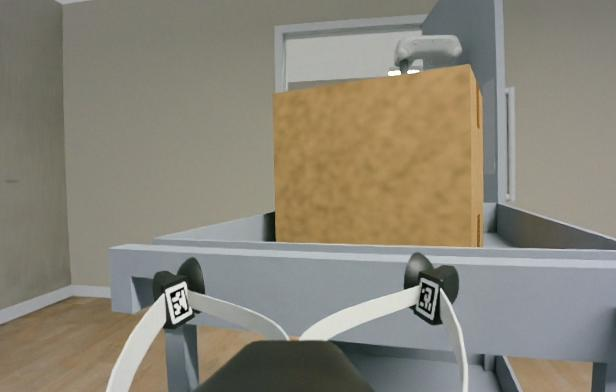

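>>> move:
  r2: {"base":{"strafe_m":-0.09}}
  blocking: false

>>> wait:
  seconds: 2

>>> move:
  r2: {"base":{"translate_m":0.2},"contact_limits":{"translate_m":0.5},"pace":"slow"}
  blocking: false

>>> wait:
  seconds: 4
  cameras: ["r2_head_camera","r2_wrist_camera"]

Scene clock: 621.50 s.
move: r2 moving
r1: as last shown
r1.base_tilt: forward=-1.6 right=+1.3
r1.lidar_m: 0.93 0.30 0.25 - 0.25 0.27 0.61 1.17 1.17 2.74 2.90 0.92
r1.servo_current: wrist_yaw_rad=39(52) wrist_pitch_rad=46(46) wrist_roll_rad=65(65) gripper_m=46(46)
r1.contact_limits: strafe_m 0.8
r1.wrist_depth_mm: - 134 249 - 430 239 180 / - 118 135 - 394 242 182 / - 122 155 - 399 244 183 / 111 135 201 - 407 247 185 / 211 - - - 410 248 185 / 230 1205 193 1182 188 249 185 / 229 759 750 788 375 207 185
r2.base_odometry: x=-1.536 y=-0.407 heading=-2.786
r2.turned_by_wheels: +0.000
r2.turned_by_imu: +0.001
r2.base_tilt: forward=-0.7 right=+0.1
r2.lidar_m: 0.51 3.08 2.45 2.40 2.58 2.96 2.92 2.99 2.40 2.34 2.52 0.51
r2.base_status: strafe_m moving
r2.joint_positions: lift_m=+0.691 arm_m=+0.000 wrist_yaw_rad=-0.002 wrist_pitch_rad=+0.003 wrist_roll_rad=+0.002 gripper_m=+0.120
r2.joint_status: not commanded
r2.measured_speeds: translate_m=+0.000 strafe_m=-0.143 rotate_rad=+0.000 lift_m=+0.000 arm_m=+0.000 wrist_yaw_rad=+0.000 wrist_pitch_rad=+0.000 wrist_roll_rad=+0.000
r2.motor_effort: lift_m=+20(20) arm_m=+4(5) wheel_0=+10(13) wheel_1=-10(12) wheel_2=+0(1)
r2.servo_current: wrist_yaw_rad=52(59) wrist_pitch_rad=46(46) wrist_roll_rad=52(59) gripper_m=46(59)
r2.hand_pose: x=+0.4590 y=-0.0881 z=+0.8681 quat_wxyz=(+1.000, +0.001, +0.002, -0.001) (m; r2's base frame)
r2.wrist_depth_mm: - - - - - - - / - - - - 521 1576 - / - - - 580 512 1576 - / - - - 591 521 615 - / - 336 312 340 314 287 285 / - 340 201 327 196 242 276 / 1863 1708 1983 - - - -
pictures: none

Scene clock: 622.40 s.
earlier move: r2 done
r1.base_odometry: x=-2.049 y=-0.317 heading=-2.330
r1.turned_by_wheels: +0.000
r1.turned_by_imu: +0.000
r1.base_tilt: forward=-1.6 right=+1.3
r1.lidar_m: 0.94 0.31 0.25 - 0.25 0.26 0.60 1.18 1.15 2.75 2.92 0.94
r1.base_status: not commanded
r1.joint_positions: lift_m=+0.124 arm_m=+0.000 wrist_yaw_rad=+3.196 wrist_pitch_rad=+0.002 wrist_roll_rad=+0.000 gripper_m=+0.056
r1.joint_status: not commanded
r1.measured_speeds: all 0
r1.motor_effort: lift_m=+19(20) arm_m=+4(4) wheel_0=-1(3) wheel_1=+1(1) wheel_2=+0(0)
r1.servo_current: wrist_yaw_rad=39(65) wrist_pitch_rad=46(46) wrist_roll_rad=46(65) gripper_m=46(46)
r1.contact_limits: strafe_m 0.8
r1.hand_pose: x=-0.1218 y=+0.0716 z=+0.3019 quat_wxyz=(-0.027, -0.001, +0.000, +1.000) (m; r1's base frame)
r1.wrist_depth_mm: - 134 249 - 433 240 180 / - 118 135 - 397 242 181 / - 122 154 - 399 244 183 / 112 135 202 - 410 248 185 / 211 - - - 410 247 185 / 230 1205 193 1182 187 250 185 / 229 759 759 798 377 206 186
r2.base_odometry: x=-1.554 y=-0.357 heading=-2.786
r2.turned_by_wheels: +0.000
r2.turned_by_imu: +0.000
r2.base_tilt: forward=-0.7 right=+0.1
r2.lidar_m: 0.51 0.56 2.47 2.45 2.65 2.98 2.91 2.96 2.33 2.29 2.48 0.52
r2.base_status: done
r2.joint_positions: lift_m=+0.691 arm_m=+0.000 wrist_yaw_rad=-0.002 wrist_pitch_rad=+0.003 wrist_roll_rad=+0.002 gripper_m=+0.120
r2.joint_status: not commanded
r2.measured_speeds: all 0
r2.motor_effort: lift_m=+20(20) arm_m=+4(5) wheel_0=+5(13) wheel_1=-1(12) wheel_2=+0(1)
r2.servo_current: wrist_yaw_rad=39(59) wrist_pitch_rad=39(46) wrist_roll_rad=46(65) gripper_m=52(59)
r2.hand_pose: x=+0.4591 y=-0.0880 z=+0.8681 quat_wxyz=(+1.000, +0.001, +0.002, -0.001) (m; r2's base frame)
r2.wrist_depth_mm: - - - - - - - / - - - 597 504 - - / - - - 559 512 - - / - - - 564 508 - - / - 322 315 330 304 289 - / - 389 201 263 196 232 220 / 1983 1756 1921 - - - 237
wait: 0.90 of 2 s (r2 has come to rest)
pictures: none

Scene clock: 622.90 s.
move: r2 moving
r1: as last shown
r1.base_tilt: forward=-1.6 right=+1.2
r1.lidar_m: 0.92 0.31 0.25 - 0.25 0.25 0.63 1.18 1.16 2.74 2.92 0.94
r1.motor_effort: lift_m=+20(20) arm_m=+4(4) wheel_0=-2(3) wheel_1=+1(1) wheel_2=+0(0)
r1.servo_current: wrist_yaw_rad=46(72) wrist_pitch_rad=33(52) wrist_roll_rad=26(59) gripper_m=46(46)
r1.contact_limits: strafe_m 0.8
r1.wrist_depth_mm: - 134 248 - 433 240 179 / - 119 135 - 397 243 181 / - 122 155 - 402 244 182 / 111 135 201 - 407 247 184 / 212 - - - 410 248 185 / 230 1182 194 1182 188 249 186 / 228 741 750 798 377 206 186
r2.base_odometry: x=-1.566 y=-0.361 heading=-2.786
r2.turned_by_wheels: +0.000
r2.turned_by_imu: +0.000
r2.base_tilt: forward=-0.7 right=+0.0
r2.lidar_m: 0.48 0.60 2.50 2.44 2.64 2.97 2.94 2.95 2.32 2.29 2.48 0.49
r2.base_status: translate_m moving
r2.joint_positions: lift_m=+0.691 arm_m=+0.000 wrist_yaw_rad=-0.002 wrist_pitch_rad=+0.003 wrist_roll_rad=+0.002 gripper_m=+0.120
r2.joint_status: not commanded
r2.measured_speeds: translate_m=+0.049 strafe_m=+0.001 rotate_rad=+0.001 lift_m=+0.000 arm_m=+0.000 wrist_yaw_rad=+0.000 wrist_pitch_rad=+0.000 wrist_roll_rad=+0.000
r2.motor_effort: lift_m=+20(20) arm_m=+4(4) wheel_0=+8(11) wheel_1=+5(9) wheel_2=-15(15)
r2.servo_current: wrist_yaw_rad=46(59) wrist_pitch_rad=39(52) wrist_roll_rad=52(59) gripper_m=52(59)
r2.contact_limits: translate_m 0.5
r2.hand_pose: x=+0.4591 y=-0.0880 z=+0.8681 quat_wxyz=(+1.000, +0.001, +0.002, -0.001) (m; r2's base frame)
r2.wrist_depth_mm: - - - - - - - / - - - 580 508 - - / - - - 554 508 - - / - - - 559 508 - - / 394 315 340 322 303 285 - / - 377 198 263 245 229 218 / 1863 1708 1863 - - - 238
pictures: none

Scene clock: 625.67 s.
earlier move: r2 done
r1.base_odometry: x=-2.049 y=-0.317 heading=-2.330
r1.turned_by_wheels: +0.000
r1.turned_by_imu: +0.000
r1.base_tilt: forward=-1.6 right=+1.3
r1.lidar_m: 0.73 0.27 0.25 - 0.25 0.25 0.59 1.20 1.17 2.73 2.92 0.74
r1.base_status: not commanded
r1.joint_positions: lift_m=+0.124 arm_m=+0.000 wrist_yaw_rad=+3.196 wrist_pitch_rad=+0.002 wrist_roll_rad=+0.000 gripper_m=+0.056
r1.joint_status: not commanded
r1.measured_speeds: all 0
r1.motor_effort: lift_m=+19(20) arm_m=+4(4) wheel_0=-2(3) wheel_1=+1(1) wheel_2=+0(0)
r1.servo_current: wrist_yaw_rad=59(72) wrist_pitch_rad=39(52) wrist_roll_rad=46(65) gripper_m=46(46)
r1.contact_limits: strafe_m 0.8
r1.hand_pose: x=-0.1218 y=+0.0716 z=+0.3019 quat_wxyz=(-0.027, -0.001, +0.000, +1.000) (m; r1's base frame)
r1.wrist_depth_mm: - 134 249 - 433 241 180 / - 118 135 - 394 242 181 / - 122 155 - 399 244 183 / 111 135 201 - 407 247 184 / 212 - - - 413 248 185 / 231 1205 194 1205 187 249 185 / 228 741 750 798 373 206 185
r2.base_odometry: x=-1.741 y=-0.426 heading=-2.786
r2.turned_by_wheels: +0.000
r2.turned_by_imu: +0.000
r2.base_tilt: forward=-0.7 right=+0.1
r2.lidar_m: 0.50 2.93 2.47 2.41 2.62 3.17 3.13 2.94 2.30 2.29 2.54 0.49
r2.base_status: done
r2.joint_positions: lift_m=+0.691 arm_m=+0.000 wrist_yaw_rad=-0.003 wrist_pitch_rad=+0.003 wrist_roll_rad=+0.002 gripper_m=+0.120
r2.joint_status: not commanded
r2.measured_speeds: all 0
r2.motor_effort: lift_m=+20(20) arm_m=+4(5) wheel_0=+6(11) wheel_1=+4(9) wheel_2=-8(16)
r2.servo_current: wrist_yaw_rad=46(59) wrist_pitch_rad=39(52) wrist_roll_rad=39(65) gripper_m=52(59)
r2.contact_limits: translate_m 0.5
r2.hand_pose: x=+0.4590 y=-0.0883 z=+0.8681 quat_wxyz=(+1.000, +0.001, +0.002, -0.002) (m; r2's base frame)
r2.wrist_depth_mm: - - - - - - - / - - - - 535 469 - / - - - 609 535 473 - / - - - 621 525 473 - / - - 314 327 307 452 521 / - - 217 325 249 227 219 / 1921 1863 397 - - - -
wait: 2.77 of 4 s (r2 has come to rest)
pictures: r2_head_camera, r2_wrist_camera
Images, in order (width x height): r2_head_camera 420x560, r2_wrist_camera 616x392.

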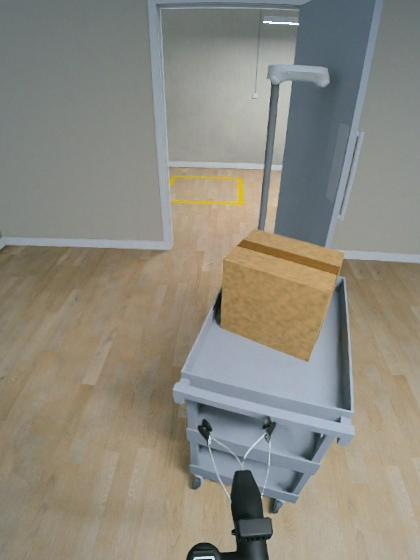

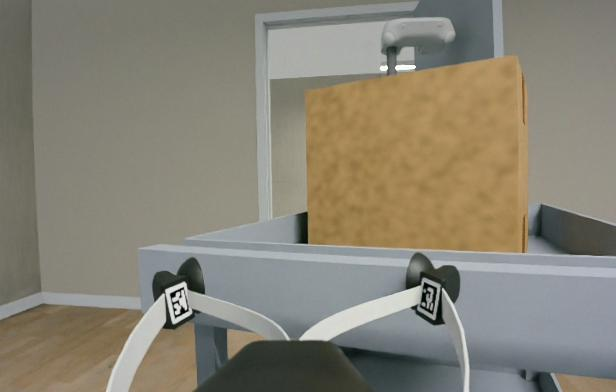

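>>> move:
  r2: {"base":{"translate_m":-0.35}}
  blocking: false

>>> wait:
  seconds: 3

>>> move:
  r2: {"base":{"strafe_m":0.65}}
  blocking: false

>>> wait:
  seconds: 4
  cameras: ["r2_head_camera","r2_head_right_camera"]

Scene clock: 687.43 s.
move: r2 moving
r1: as last shown
r1.lidar_m: 0.73 0.32 0.25 - 0.25 0.25 0.62 1.19 1.14 2.75 2.90 0.74
r1.motor_effort: lift_m=+20(20) arm_m=+4(4) wheel_0=-2(3) wheel_1=+1(1) wheel_2=+0(0)
r1.servo_current: wrist_yaw_rad=52(65) wrist_pitch_rad=39(46) wrist_roll_rad=33(59) gripper_m=39(52)
r1.contact_limits: strafe_m 0.8
r1.wrist_depth_mm: - 134 248 - 430 240 180 / - 119 135 - 394 243 181 / - 122 155 - 402 245 183 / 111 135 202 - 404 247 185 / 211 - - - 413 248 185 / 230 1205 193 1160 187 249 185 / 229 759 750 798 375 206 186
r2.base_odometry: x=-1.712 y=-0.416 heading=-2.786
r2.turned_by_wheels: +0.000
r2.turned_by_imu: +0.000
r2.base_tilt: forward=-0.7 right=+0.1
r2.lidar_m: 0.54 2.92 2.47 2.45 2.60 3.13 3.10 2.98 2.34 2.31 2.50 0.53
r2.base_status: translate_m moving
r2.joint_positions: lift_m=+0.691 arm_m=+0.000 wrist_yaw_rad=-0.003 wrist_pitch_rad=+0.003 wrist_roll_rad=+0.002 gripper_m=+0.120
r2.joint_status: not commanded
r2.measured_speeds: translate_m=-0.121 strafe_m=+0.002 rotate_rad=+0.001 lift_m=+0.000 arm_m=+0.000 wrist_yaw_rad=+0.000 wrist_pitch_rad=+0.000 wrist_roll_rad=+0.000
r2.motor_effort: lift_m=+20(20) arm_m=+4(4) wheel_0=-7(11) wheel_1=-7(8) wheel_2=+12(12)
r2.servo_current: wrist_yaw_rad=46(59) wrist_pitch_rad=39(46) wrist_roll_rad=46(52) gripper_m=46(52)
r2.hand_pose: x=+0.4590 y=-0.0882 z=+0.8681 quat_wxyz=(+1.000, +0.001, +0.002, -0.001) (m; r2's base frame)
r2.wrist_depth_mm: - - - - - - - / - - - - 585 492 - / - - - - 549 492 - / - - - - 559 496 - / - - 342 309 322 306 278 / - - 218 359 197 254 282 / 1921 1863 1661 - - - -
pictures: none

Scene clock: 689.60 s.
earlier move: r2 done
r1.base_odometry: x=-2.049 y=-0.317 heading=-2.330
r1.turned_by_wheels: +0.000
r1.turned_by_imu: +0.000
r1.base_tilt: forward=-1.6 right=+1.3
r1.lidar_m: 0.74 0.32 0.25 - 0.25 0.25 0.60 1.17 1.17 2.75 2.89 0.74
r1.base_status: not commanded
r1.joint_positions: lift_m=+0.124 arm_m=+0.000 wrist_yaw_rad=+3.196 wrist_pitch_rad=+0.002 wrist_roll_rad=+0.000 gripper_m=+0.056
r1.joint_status: not commanded
r1.measured_speeds: all 0
r1.motor_effort: lift_m=+19(20) arm_m=+4(4) wheel_0=-2(3) wheel_1=+1(1) wheel_2=+0(0)
r1.servo_current: wrist_yaw_rad=46(72) wrist_pitch_rad=46(52) wrist_roll_rad=52(65) gripper_m=46(52)
r1.contact_limits: strafe_m 0.8
r1.hand_pose: x=-0.1218 y=+0.0716 z=+0.3019 quat_wxyz=(-0.027, -0.001, +0.000, +1.000) (m; r1's base frame)
r1.wrist_depth_mm: - 134 249 - 430 239 180 / - 119 135 - 397 243 181 / - 122 155 - 402 244 183 / 111 135 202 - 410 247 185 / 212 - - - 410 247 185 / 229 1205 193 1182 187 249 186 / 229 750 759 798 375 206 185
r2.base_odometry: x=-1.413 y=-0.304 heading=-2.786
r2.turned_by_wheels: +0.000
r2.turned_by_imu: +0.000
r2.base_tilt: forward=-0.7 right=+0.1
r2.lidar_m: 0.83 3.18 2.50 2.49 2.64 2.83 2.77 2.96 2.32 2.27 2.46 0.81
r2.base_status: done
r2.joint_positions: lift_m=+0.691 arm_m=+0.000 wrist_yaw_rad=-0.003 wrist_pitch_rad=+0.003 wrist_roll_rad=+0.002 gripper_m=+0.120
r2.joint_status: not commanded
r2.measured_speeds: all 0
r2.motor_effort: lift_m=+20(20) arm_m=+4(4) wheel_0=-3(11) wheel_1=-2(9) wheel_2=+2(13)
r2.servo_current: wrist_yaw_rad=33(59) wrist_pitch_rad=39(46) wrist_roll_rad=46(59) gripper_m=52(59)
r2.hand_pose: x=+0.4590 y=-0.0882 z=+0.8681 quat_wxyz=(+1.000, +0.001, +0.002, -0.001) (m; r2's base frame)
r2.wrist_depth_mm: - - - - - - - / - - - - - - - / - - - - 842 - - / - - - - 831 - - / - - - - 621 585 - / - - 201 - 187 - - / 1921 1863 1921 - - - 1808
wait: 2.17 of 3 s (r2 has come to rest)
pictures: none

Scene clock: 690.10 s.
move: r2 moving
r1: as last shown
r1.lidar_m: 0.74 0.30 0.25 - 0.25 0.26 0.59 1.20 1.16 2.76 2.91 0.73
r1.servo_current: wrist_yaw_rad=46(59) wrist_pitch_rad=46(46) wrist_roll_rad=46(52) gripper_m=33(46)
r1.contact_limits: strafe_m 0.8
r1.wrist_depth_mm: - 134 248 - 430 240 180 / - 119 135 - 397 243 181 / - 122 155 - 402 245 183 / 111 135 202 - 407 246 184 / 212 - - - 410 248 185 / 230 1229 193 1182 187 249 186 / 229 759 750 788 377 206 186
r2.base_odometry: x=-1.401 y=-0.338 heading=-2.786
r2.turned_by_wheels: +0.000
r2.turned_by_imu: +0.000
r2.base_tilt: forward=-0.7 right=+0.1
r2.lidar_m: 0.84 3.15 2.47 2.43 2.63 2.80 2.77 2.94 2.35 2.29 2.49 0.83
r2.base_status: strafe_m moving
r2.joint_positions: lift_m=+0.691 arm_m=+0.000 wrist_yaw_rad=-0.003 wrist_pitch_rad=+0.003 wrist_roll_rad=+0.002 gripper_m=+0.120
r2.joint_status: not commanded
r2.measured_speeds: translate_m=+0.001 strafe_m=+0.141 rotate_rad=-0.005 lift_m=+0.000 arm_m=+0.000 wrist_yaw_rad=+0.000 wrist_pitch_rad=+0.000 wrist_roll_rad=+0.000
r2.motor_effort: lift_m=+20(20) arm_m=+4(4) wheel_0=-14(14) wheel_1=+10(11) wheel_2=+0(2)
r2.servo_current: wrist_yaw_rad=46(59) wrist_pitch_rad=46(46) wrist_roll_rad=52(59) gripper_m=52(59)
r2.hand_pose: x=+0.4590 y=-0.0882 z=+0.8681 quat_wxyz=(+1.000, +0.001, +0.002, -0.001) (m; r2's base frame)
r2.wrist_depth_mm: - - - - - - - / - - - - - - - / - - - - 842 - - / - - - - 854 1708 - / - - - - 627 569 - / - - 200 1229 187 580 - / 1921 1863 1983 - - - 1863
pictures: none

Scene clock: 693.10 s.
earlier move: r2 done
r1.base_odometry: x=-2.049 y=-0.317 heading=-2.330
r1.turned_by_wheels: +0.000
r1.turned_by_imu: +0.000
r1.base_tilt: forward=-1.6 right=+1.3
r1.lidar_m: 0.74 0.30 0.25 - 0.25 0.25 0.61 1.19 1.19 2.75 2.90 0.73
r1.base_status: not commanded
r1.joint_positions: lift_m=+0.124 arm_m=+0.000 wrist_yaw_rad=+3.196 wrist_pitch_rad=+0.002 wrist_roll_rad=+0.000 gripper_m=+0.056
r1.joint_status: not commanded
r1.measured_speeds: all 0
r1.motor_effort: lift_m=+19(20) arm_m=+4(4) wheel_0=-3(3) wheel_1=+1(1) wheel_2=+0(0)
r1.servo_current: wrist_yaw_rad=52(72) wrist_pitch_rad=39(52) wrist_roll_rad=52(65) gripper_m=39(52)
r1.contact_limits: strafe_m 0.8
r1.hand_pose: x=-0.1218 y=+0.0716 z=+0.3019 quat_wxyz=(-0.027, -0.001, +0.000, +1.000) (m; r1's base frame)
r1.wrist_depth_mm: - 134 248 - 430 240 179 / - 119 135 - 394 243 181 / - 123 155 - 402 245 183 / 111 135 202 - 410 247 185 / 212 - - - 410 248 184 / 231 1229 194 1160 188 248 186 / 229 759 750 798 375 206 185
r2.base_odometry: x=-1.187 y=-0.914 heading=-2.786
r2.turned_by_wheels: +0.000
r2.turned_by_imu: +0.001
r2.base_tilt: forward=-0.7 right=+0.1
r2.lidar_m: 3.11 2.34 1.87 1.80 1.98 2.76 2.71 2.94 2.92 2.92 1.17 1.09
r2.base_status: done
r2.joint_positions: lift_m=+0.691 arm_m=+0.000 wrist_yaw_rad=-0.003 wrist_pitch_rad=+0.003 wrist_roll_rad=+0.002 gripper_m=+0.120
r2.joint_status: not commanded
r2.measured_speeds: all 0
r2.motor_effort: lift_m=+20(20) arm_m=+4(5) wheel_0=-2(14) wheel_1=+3(12) wheel_2=+0(2)
r2.servo_current: wrist_yaw_rad=46(59) wrist_pitch_rad=46(46) wrist_roll_rad=52(59) gripper_m=52(59)
r2.hand_pose: x=+0.4590 y=-0.0882 z=+0.8681 quat_wxyz=(+1.000, +0.001, +0.002, -0.001) (m; r2's base frame)
r2.wrist_depth_mm: - - - - - - - / - - - - - - - / - - - - - - - / - - - - - - 931 / - - - - - - 1229 / - - 201 - 200 - - / 1921 1863 1983 - 1921 1808 -
wait: 3.00 of 4 s (r2 has come to rest)
pictures: r2_head_camera, r2_head_right_camera
Images, in order (width x height): r2_head_camera 420x560, r2_head_right_camera 420x672.

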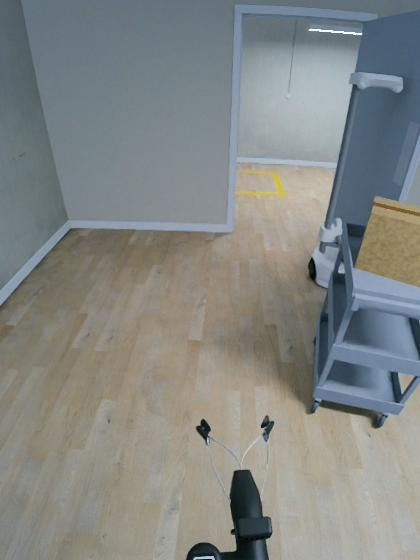

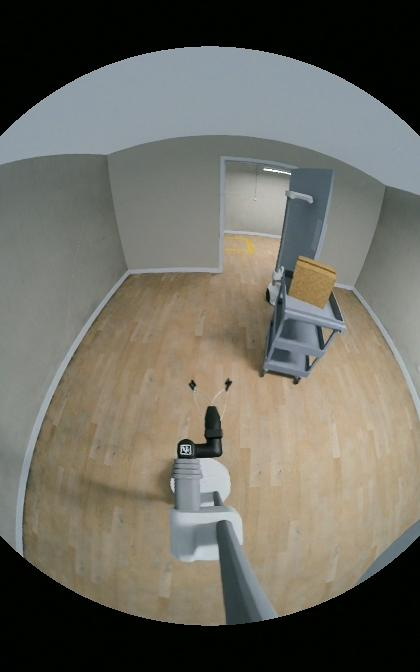

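>>> move:
  r2: {"base":{"translate_m":2.0,"strafe_m":-0.12}}
  blocking: false

>>> wait:
  seconds: 10

>>> move:
  r2: {"base":{"rotate_rad":-2.7}}
  blocking: false

>>> wait:
  seconds: 5
  cameras: ["r2_head_camera","r2_head_right_camera","r2_head_left_camera","r2_wrist_camera"]

Scene clock: 700.93 s.
move: r2 moving
r1: as last shown
r1.lidar_m: 0.75 0.31 0.25 - 0.25 0.25 0.62 1.17 1.16 2.75 2.91 0.74
r1.motor_effort: lift_m=+20(20) arm_m=+4(4) wheel_0=-2(2) wheel_1=+1(1) wheel_2=+0(0)
r1.servo_current: wrist_yaw_rad=39(59) wrist_pitch_rad=39(46) wrist_roll_rad=46(72) gripper_m=39(46)
r1.contact_limits: strafe_m 0.8
r1.wrist_depth_mm: - 134 250 - 433 239 180 / - 119 135 - 394 242 182 / - 123 155 - 402 243 183 / 111 135 202 - 407 246 183 / 213 - - - 410 248 185 / 230 1182 194 1182 188 250 185 / 229 750 759 798 377 206 185
r2.base_odometry: x=-1.217 y=-0.923 heading=-2.786
r2.turned_by_wheels: +0.000
r2.turned_by_imu: +0.001
r2.base_tilt: forward=-0.7 right=+0.1
r2.lidar_m: 3.06 2.37 1.86 1.82 1.97 2.77 2.73 2.95 2.96 2.91 1.13 1.07
r2.base_status: translate_m moving; strafe_m moving
r2.joint_positions: lift_m=+0.691 arm_m=+0.000 wrist_yaw_rad=-0.003 wrist_pitch_rad=+0.003 wrist_roll_rad=+0.002 gripper_m=+0.120
r2.joint_status: not commanded
r2.measured_speeds: translate_m=+0.121 strafe_m=-0.006 rotate_rad=+0.001 lift_m=+0.000 arm_m=+0.000 wrist_yaw_rad=+0.000 wrist_pitch_rad=+0.000 wrist_roll_rad=+0.000
r2.motor_effort: lift_m=+20(20) arm_m=+4(4) wheel_0=+9(11) wheel_1=+8(9) wheel_2=-11(13)
r2.servo_current: wrist_yaw_rad=46(59) wrist_pitch_rad=39(46) wrist_roll_rad=46(59) gripper_m=59(59)
r2.hand_pose: x=+0.4590 y=-0.0882 z=+0.8681 quat_wxyz=(+1.000, +0.001, +0.002, -0.001) (m; r2's base frame)
r2.wrist_depth_mm: - - - - - - - / - - - - - - - / - - - - - - - / - - - - - - 960 / - - - - - - 1205 / - - 200 - 199 - 1255 / 1863 1863 1983 - 1921 1756 -
pictures: none

Scene clock: 708.60 s.
earlier move: r2 done
r1.base_odometry: x=-2.049 y=-0.317 heading=-2.330
r1.turned_by_wheels: +0.000
r1.turned_by_imu: +0.000
r1.base_tilt: forward=-1.6 right=+1.3
r1.lidar_m: 0.74 0.34 0.25 - 0.25 0.25 0.60 1.19 1.12 0.89 0.87 0.72
r1.base_status: not commanded
r1.joint_positions: lift_m=+0.124 arm_m=+0.000 wrist_yaw_rad=+3.196 wrist_pitch_rad=+0.002 wrist_roll_rad=+0.000 gripper_m=+0.056
r1.joint_status: not commanded
r1.measured_speeds: all 0
r1.motor_effort: lift_m=+19(20) arm_m=+4(4) wheel_0=-2(3) wheel_1=+1(1) wheel_2=+0(0)
r1.servo_current: wrist_yaw_rad=46(72) wrist_pitch_rad=33(52) wrist_roll_rad=46(72) gripper_m=39(52)
r1.contact_limits: strafe_m 0.8
r1.hand_pose: x=-0.1218 y=+0.0716 z=+0.3019 quat_wxyz=(-0.027, -0.001, +0.000, +1.000) (m; r1's base frame)
r1.wrist_depth_mm: - 134 247 - 430 240 180 / - 119 135 - 394 242 181 / - 122 155 - 402 243 183 / 111 135 201 - 410 247 184 / 211 - - - 410 248 185 / 231 1205 194 1160 187 251 185 / 229 759 750 788 377 207 185
r2.base_odometry: x=-3.104 y=-1.498 heading=-2.786
r2.turned_by_wheels: +0.000
r2.turned_by_imu: +0.003
r2.base_tilt: forward=-0.7 right=+0.1
r2.lidar_m: 1.11 1.21 1.73 1.71 1.87 2.81 - 0.88 0.82 0.89 0.91 1.22
r2.base_status: done
r2.joint_positions: lift_m=+0.691 arm_m=+0.000 wrist_yaw_rad=-0.003 wrist_pitch_rad=+0.003 wrist_roll_rad=+0.002 gripper_m=+0.120
r2.joint_status: not commanded
r2.measured_speeds: all 0
r2.motor_effort: lift_m=+20(20) arm_m=+4(5) wheel_0=+4(11) wheel_1=+3(9) wheel_2=-4(15)
r2.servo_current: wrist_yaw_rad=52(59) wrist_pitch_rad=46(52) wrist_roll_rad=46(65) gripper_m=52(65)
r2.hand_pose: x=+0.4590 y=-0.0882 z=+0.8681 quat_wxyz=(+1.000, +0.001, +0.002, -0.001) (m; r2's base frame)
r2.wrist_depth_mm: - - - - - - - / - - - - - - - / - - - - - - - / - - - - - - - / - - - - - - - / - 186 190 - 187 - - / - - - - - 1808 1863
wait: 7.67 of 10 s (r2 has come to rest)
pictures: none

Scene clock: 709.10 s.
move: r2 moving
r1: as last shown
r1.lidar_m: 0.75 0.30 0.25 - 0.25 0.26 0.59 1.20 1.16 0.80 0.87 0.72
r1.servo_current: wrist_yaw_rad=52(59) wrist_pitch_rad=39(52) wrist_roll_rad=46(59) gripper_m=46(46)
r1.contact_limits: strafe_m 0.8
r1.wrist_depth_mm: - 134 249 - 430 239 179 / - 119 135 - 397 243 181 / - 122 155 - 402 244 183 / 111 135 202 - 404 247 184 / 211 - - - 410 249 185 / 231 1205 194 1182 188 249 186 / 229 759 759 788 373 207 185
r2.base_odometry: x=-3.104 y=-1.498 heading=-3.038
r2.turned_by_wheels: -0.252
r2.turned_by_imu: -0.245
r2.base_tilt: forward=-0.7 right=+0.1
r2.lidar_m: 1.10 1.13 1.42 1.70 1.74 2.16 - 1.02 0.81 1.20 0.89 1.48
r2.base_status: rotate_rad moving
r2.joint_positions: lift_m=+0.691 arm_m=+0.000 wrist_yaw_rad=-0.003 wrist_pitch_rad=+0.003 wrist_roll_rad=+0.002 gripper_m=+0.120
r2.joint_status: not commanded
r2.measured_speeds: translate_m=+0.001 strafe_m=+0.001 rotate_rad=-0.974 lift_m=+0.000 arm_m=+0.000 wrist_yaw_rad=+0.000 wrist_pitch_rad=+0.000 wrist_roll_rad=+0.000
r2.motor_effort: lift_m=+20(20) arm_m=+4(4) wheel_0=+8(11) wheel_1=+9(10) wheel_2=+10(12)
r2.servo_current: wrist_yaw_rad=46(52) wrist_pitch_rad=46(46) wrist_roll_rad=59(59) gripper_m=46(59)
r2.hand_pose: x=+0.4590 y=-0.0882 z=+0.8681 quat_wxyz=(+1.000, +0.001, +0.002, -0.001) (m; r2's base frame)
r2.wrist_depth_mm: - - - - - - - / - - - - - - - / - - - - - - - / - - - - - - - / - - - - - - - / - 185 190 - 199 - - / - - - - 1921 1756 1808
pictures: none

Scene clock: 711.23 s.
earlier move: r2 done
r1.base_odometry: x=-2.049 y=-0.317 heading=-2.330
r1.turned_by_wheels: +0.000
r1.turned_by_imu: +0.000
r1.base_tilt: forward=-1.6 right=+1.3
r1.lidar_m: 0.74 0.29 0.25 - 0.25 0.25 0.61 1.18 1.16 0.87 0.87 0.74
r1.base_status: not commanded
r1.joint_positions: lift_m=+0.124 arm_m=+0.000 wrist_yaw_rad=+3.196 wrist_pitch_rad=+0.002 wrist_roll_rad=+0.000 gripper_m=+0.056
r1.joint_status: not commanded
r1.measured_speeds: all 0
r1.motor_effort: lift_m=+19(20) arm_m=+4(4) wheel_0=-2(3) wheel_1=+1(1) wheel_2=+0(0)
r1.servo_current: wrist_yaw_rad=46(65) wrist_pitch_rad=39(52) wrist_roll_rad=39(59) gripper_m=39(46)
r1.contact_limits: strafe_m 0.8
r1.hand_pose: x=-0.1218 y=+0.0716 z=+0.3019 quat_wxyz=(-0.027, -0.001, +0.000, +1.000) (m; r1's base frame)
r1.wrist_depth_mm: - 134 249 - 433 240 180 / - 119 135 - 394 243 181 / - 123 155 - 399 242 183 / 111 135 202 - 407 248 184 / 212 - - - 413 248 185 / 230 1205 193 1205 189 248 185 / 229 750 759 788 377 207 185
r2.base_odometry: x=-3.104 y=-1.498 heading=+0.798
r2.turned_by_wheels: -2.447
r2.turned_by_imu: -2.382
r2.base_tilt: forward=-0.7 right=+0.0
r2.lidar_m: 0.92 0.82 0.89 0.89 4.17 1.10 1.20 1.69 1.70 1.81 2.60 4.68
r2.base_status: done
r2.joint_positions: lift_m=+0.691 arm_m=+0.000 wrist_yaw_rad=-0.003 wrist_pitch_rad=+0.003 wrist_roll_rad=+0.002 gripper_m=+0.120
r2.joint_status: not commanded
r2.measured_speeds: all 0
r2.motor_effort: lift_m=+20(20) arm_m=+4(4) wheel_0=+5(14) wheel_1=+2(12) wheel_2=+3(12)
r2.servo_current: wrist_yaw_rad=59(59) wrist_pitch_rad=39(46) wrist_roll_rad=65(65) gripper_m=52(59)
r2.hand_pose: x=+0.4590 y=-0.0882 z=+0.8681 quat_wxyz=(+1.000, +0.001, +0.002, -0.001) (m; r2's base frame)
r2.wrist_depth_mm: - - - - - - - / - - - - - - - / 654 707 - - - - - / 668 707 - - - - - / 569 - - - - - - / - - 197 - 200 - - / - - - - 1921 1756 1863
wait: 2.13 of 5 s (r2 has come to rest)
pictures: r2_head_camera, r2_head_left_camera, r2_head_right_camera, r2_wrist_camera
Images, in order (width x height): r2_head_camera 420x560, r2_head_left_camera 420x672, r2_head_right_camera 420x672, r2_wrist_camera 616x392.

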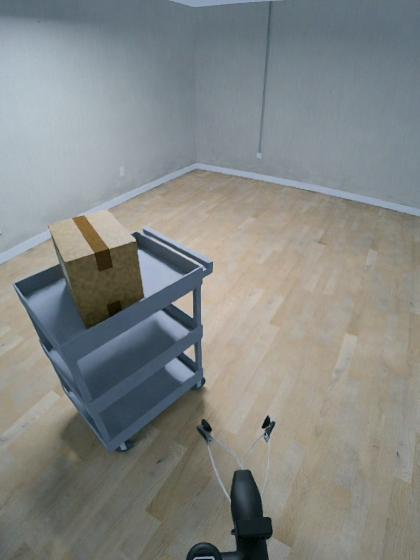

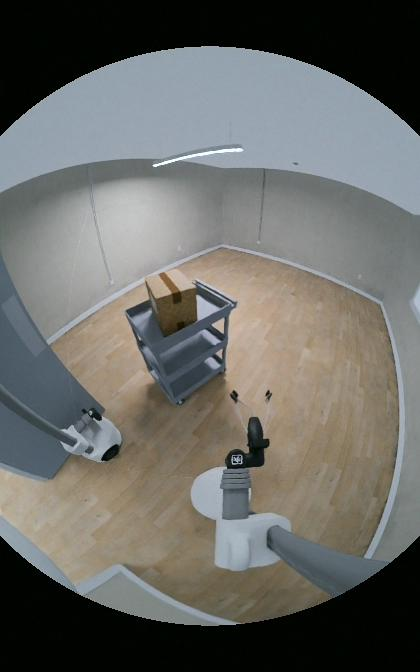

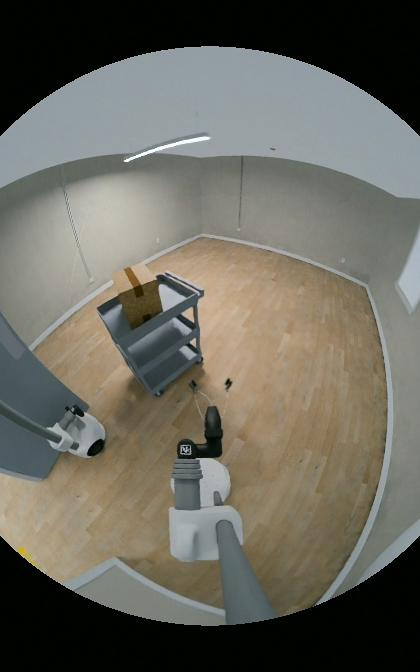

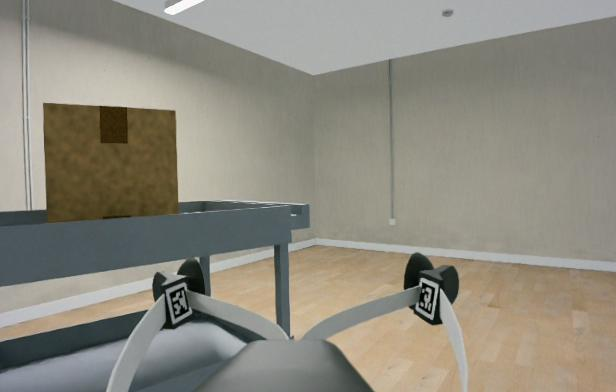

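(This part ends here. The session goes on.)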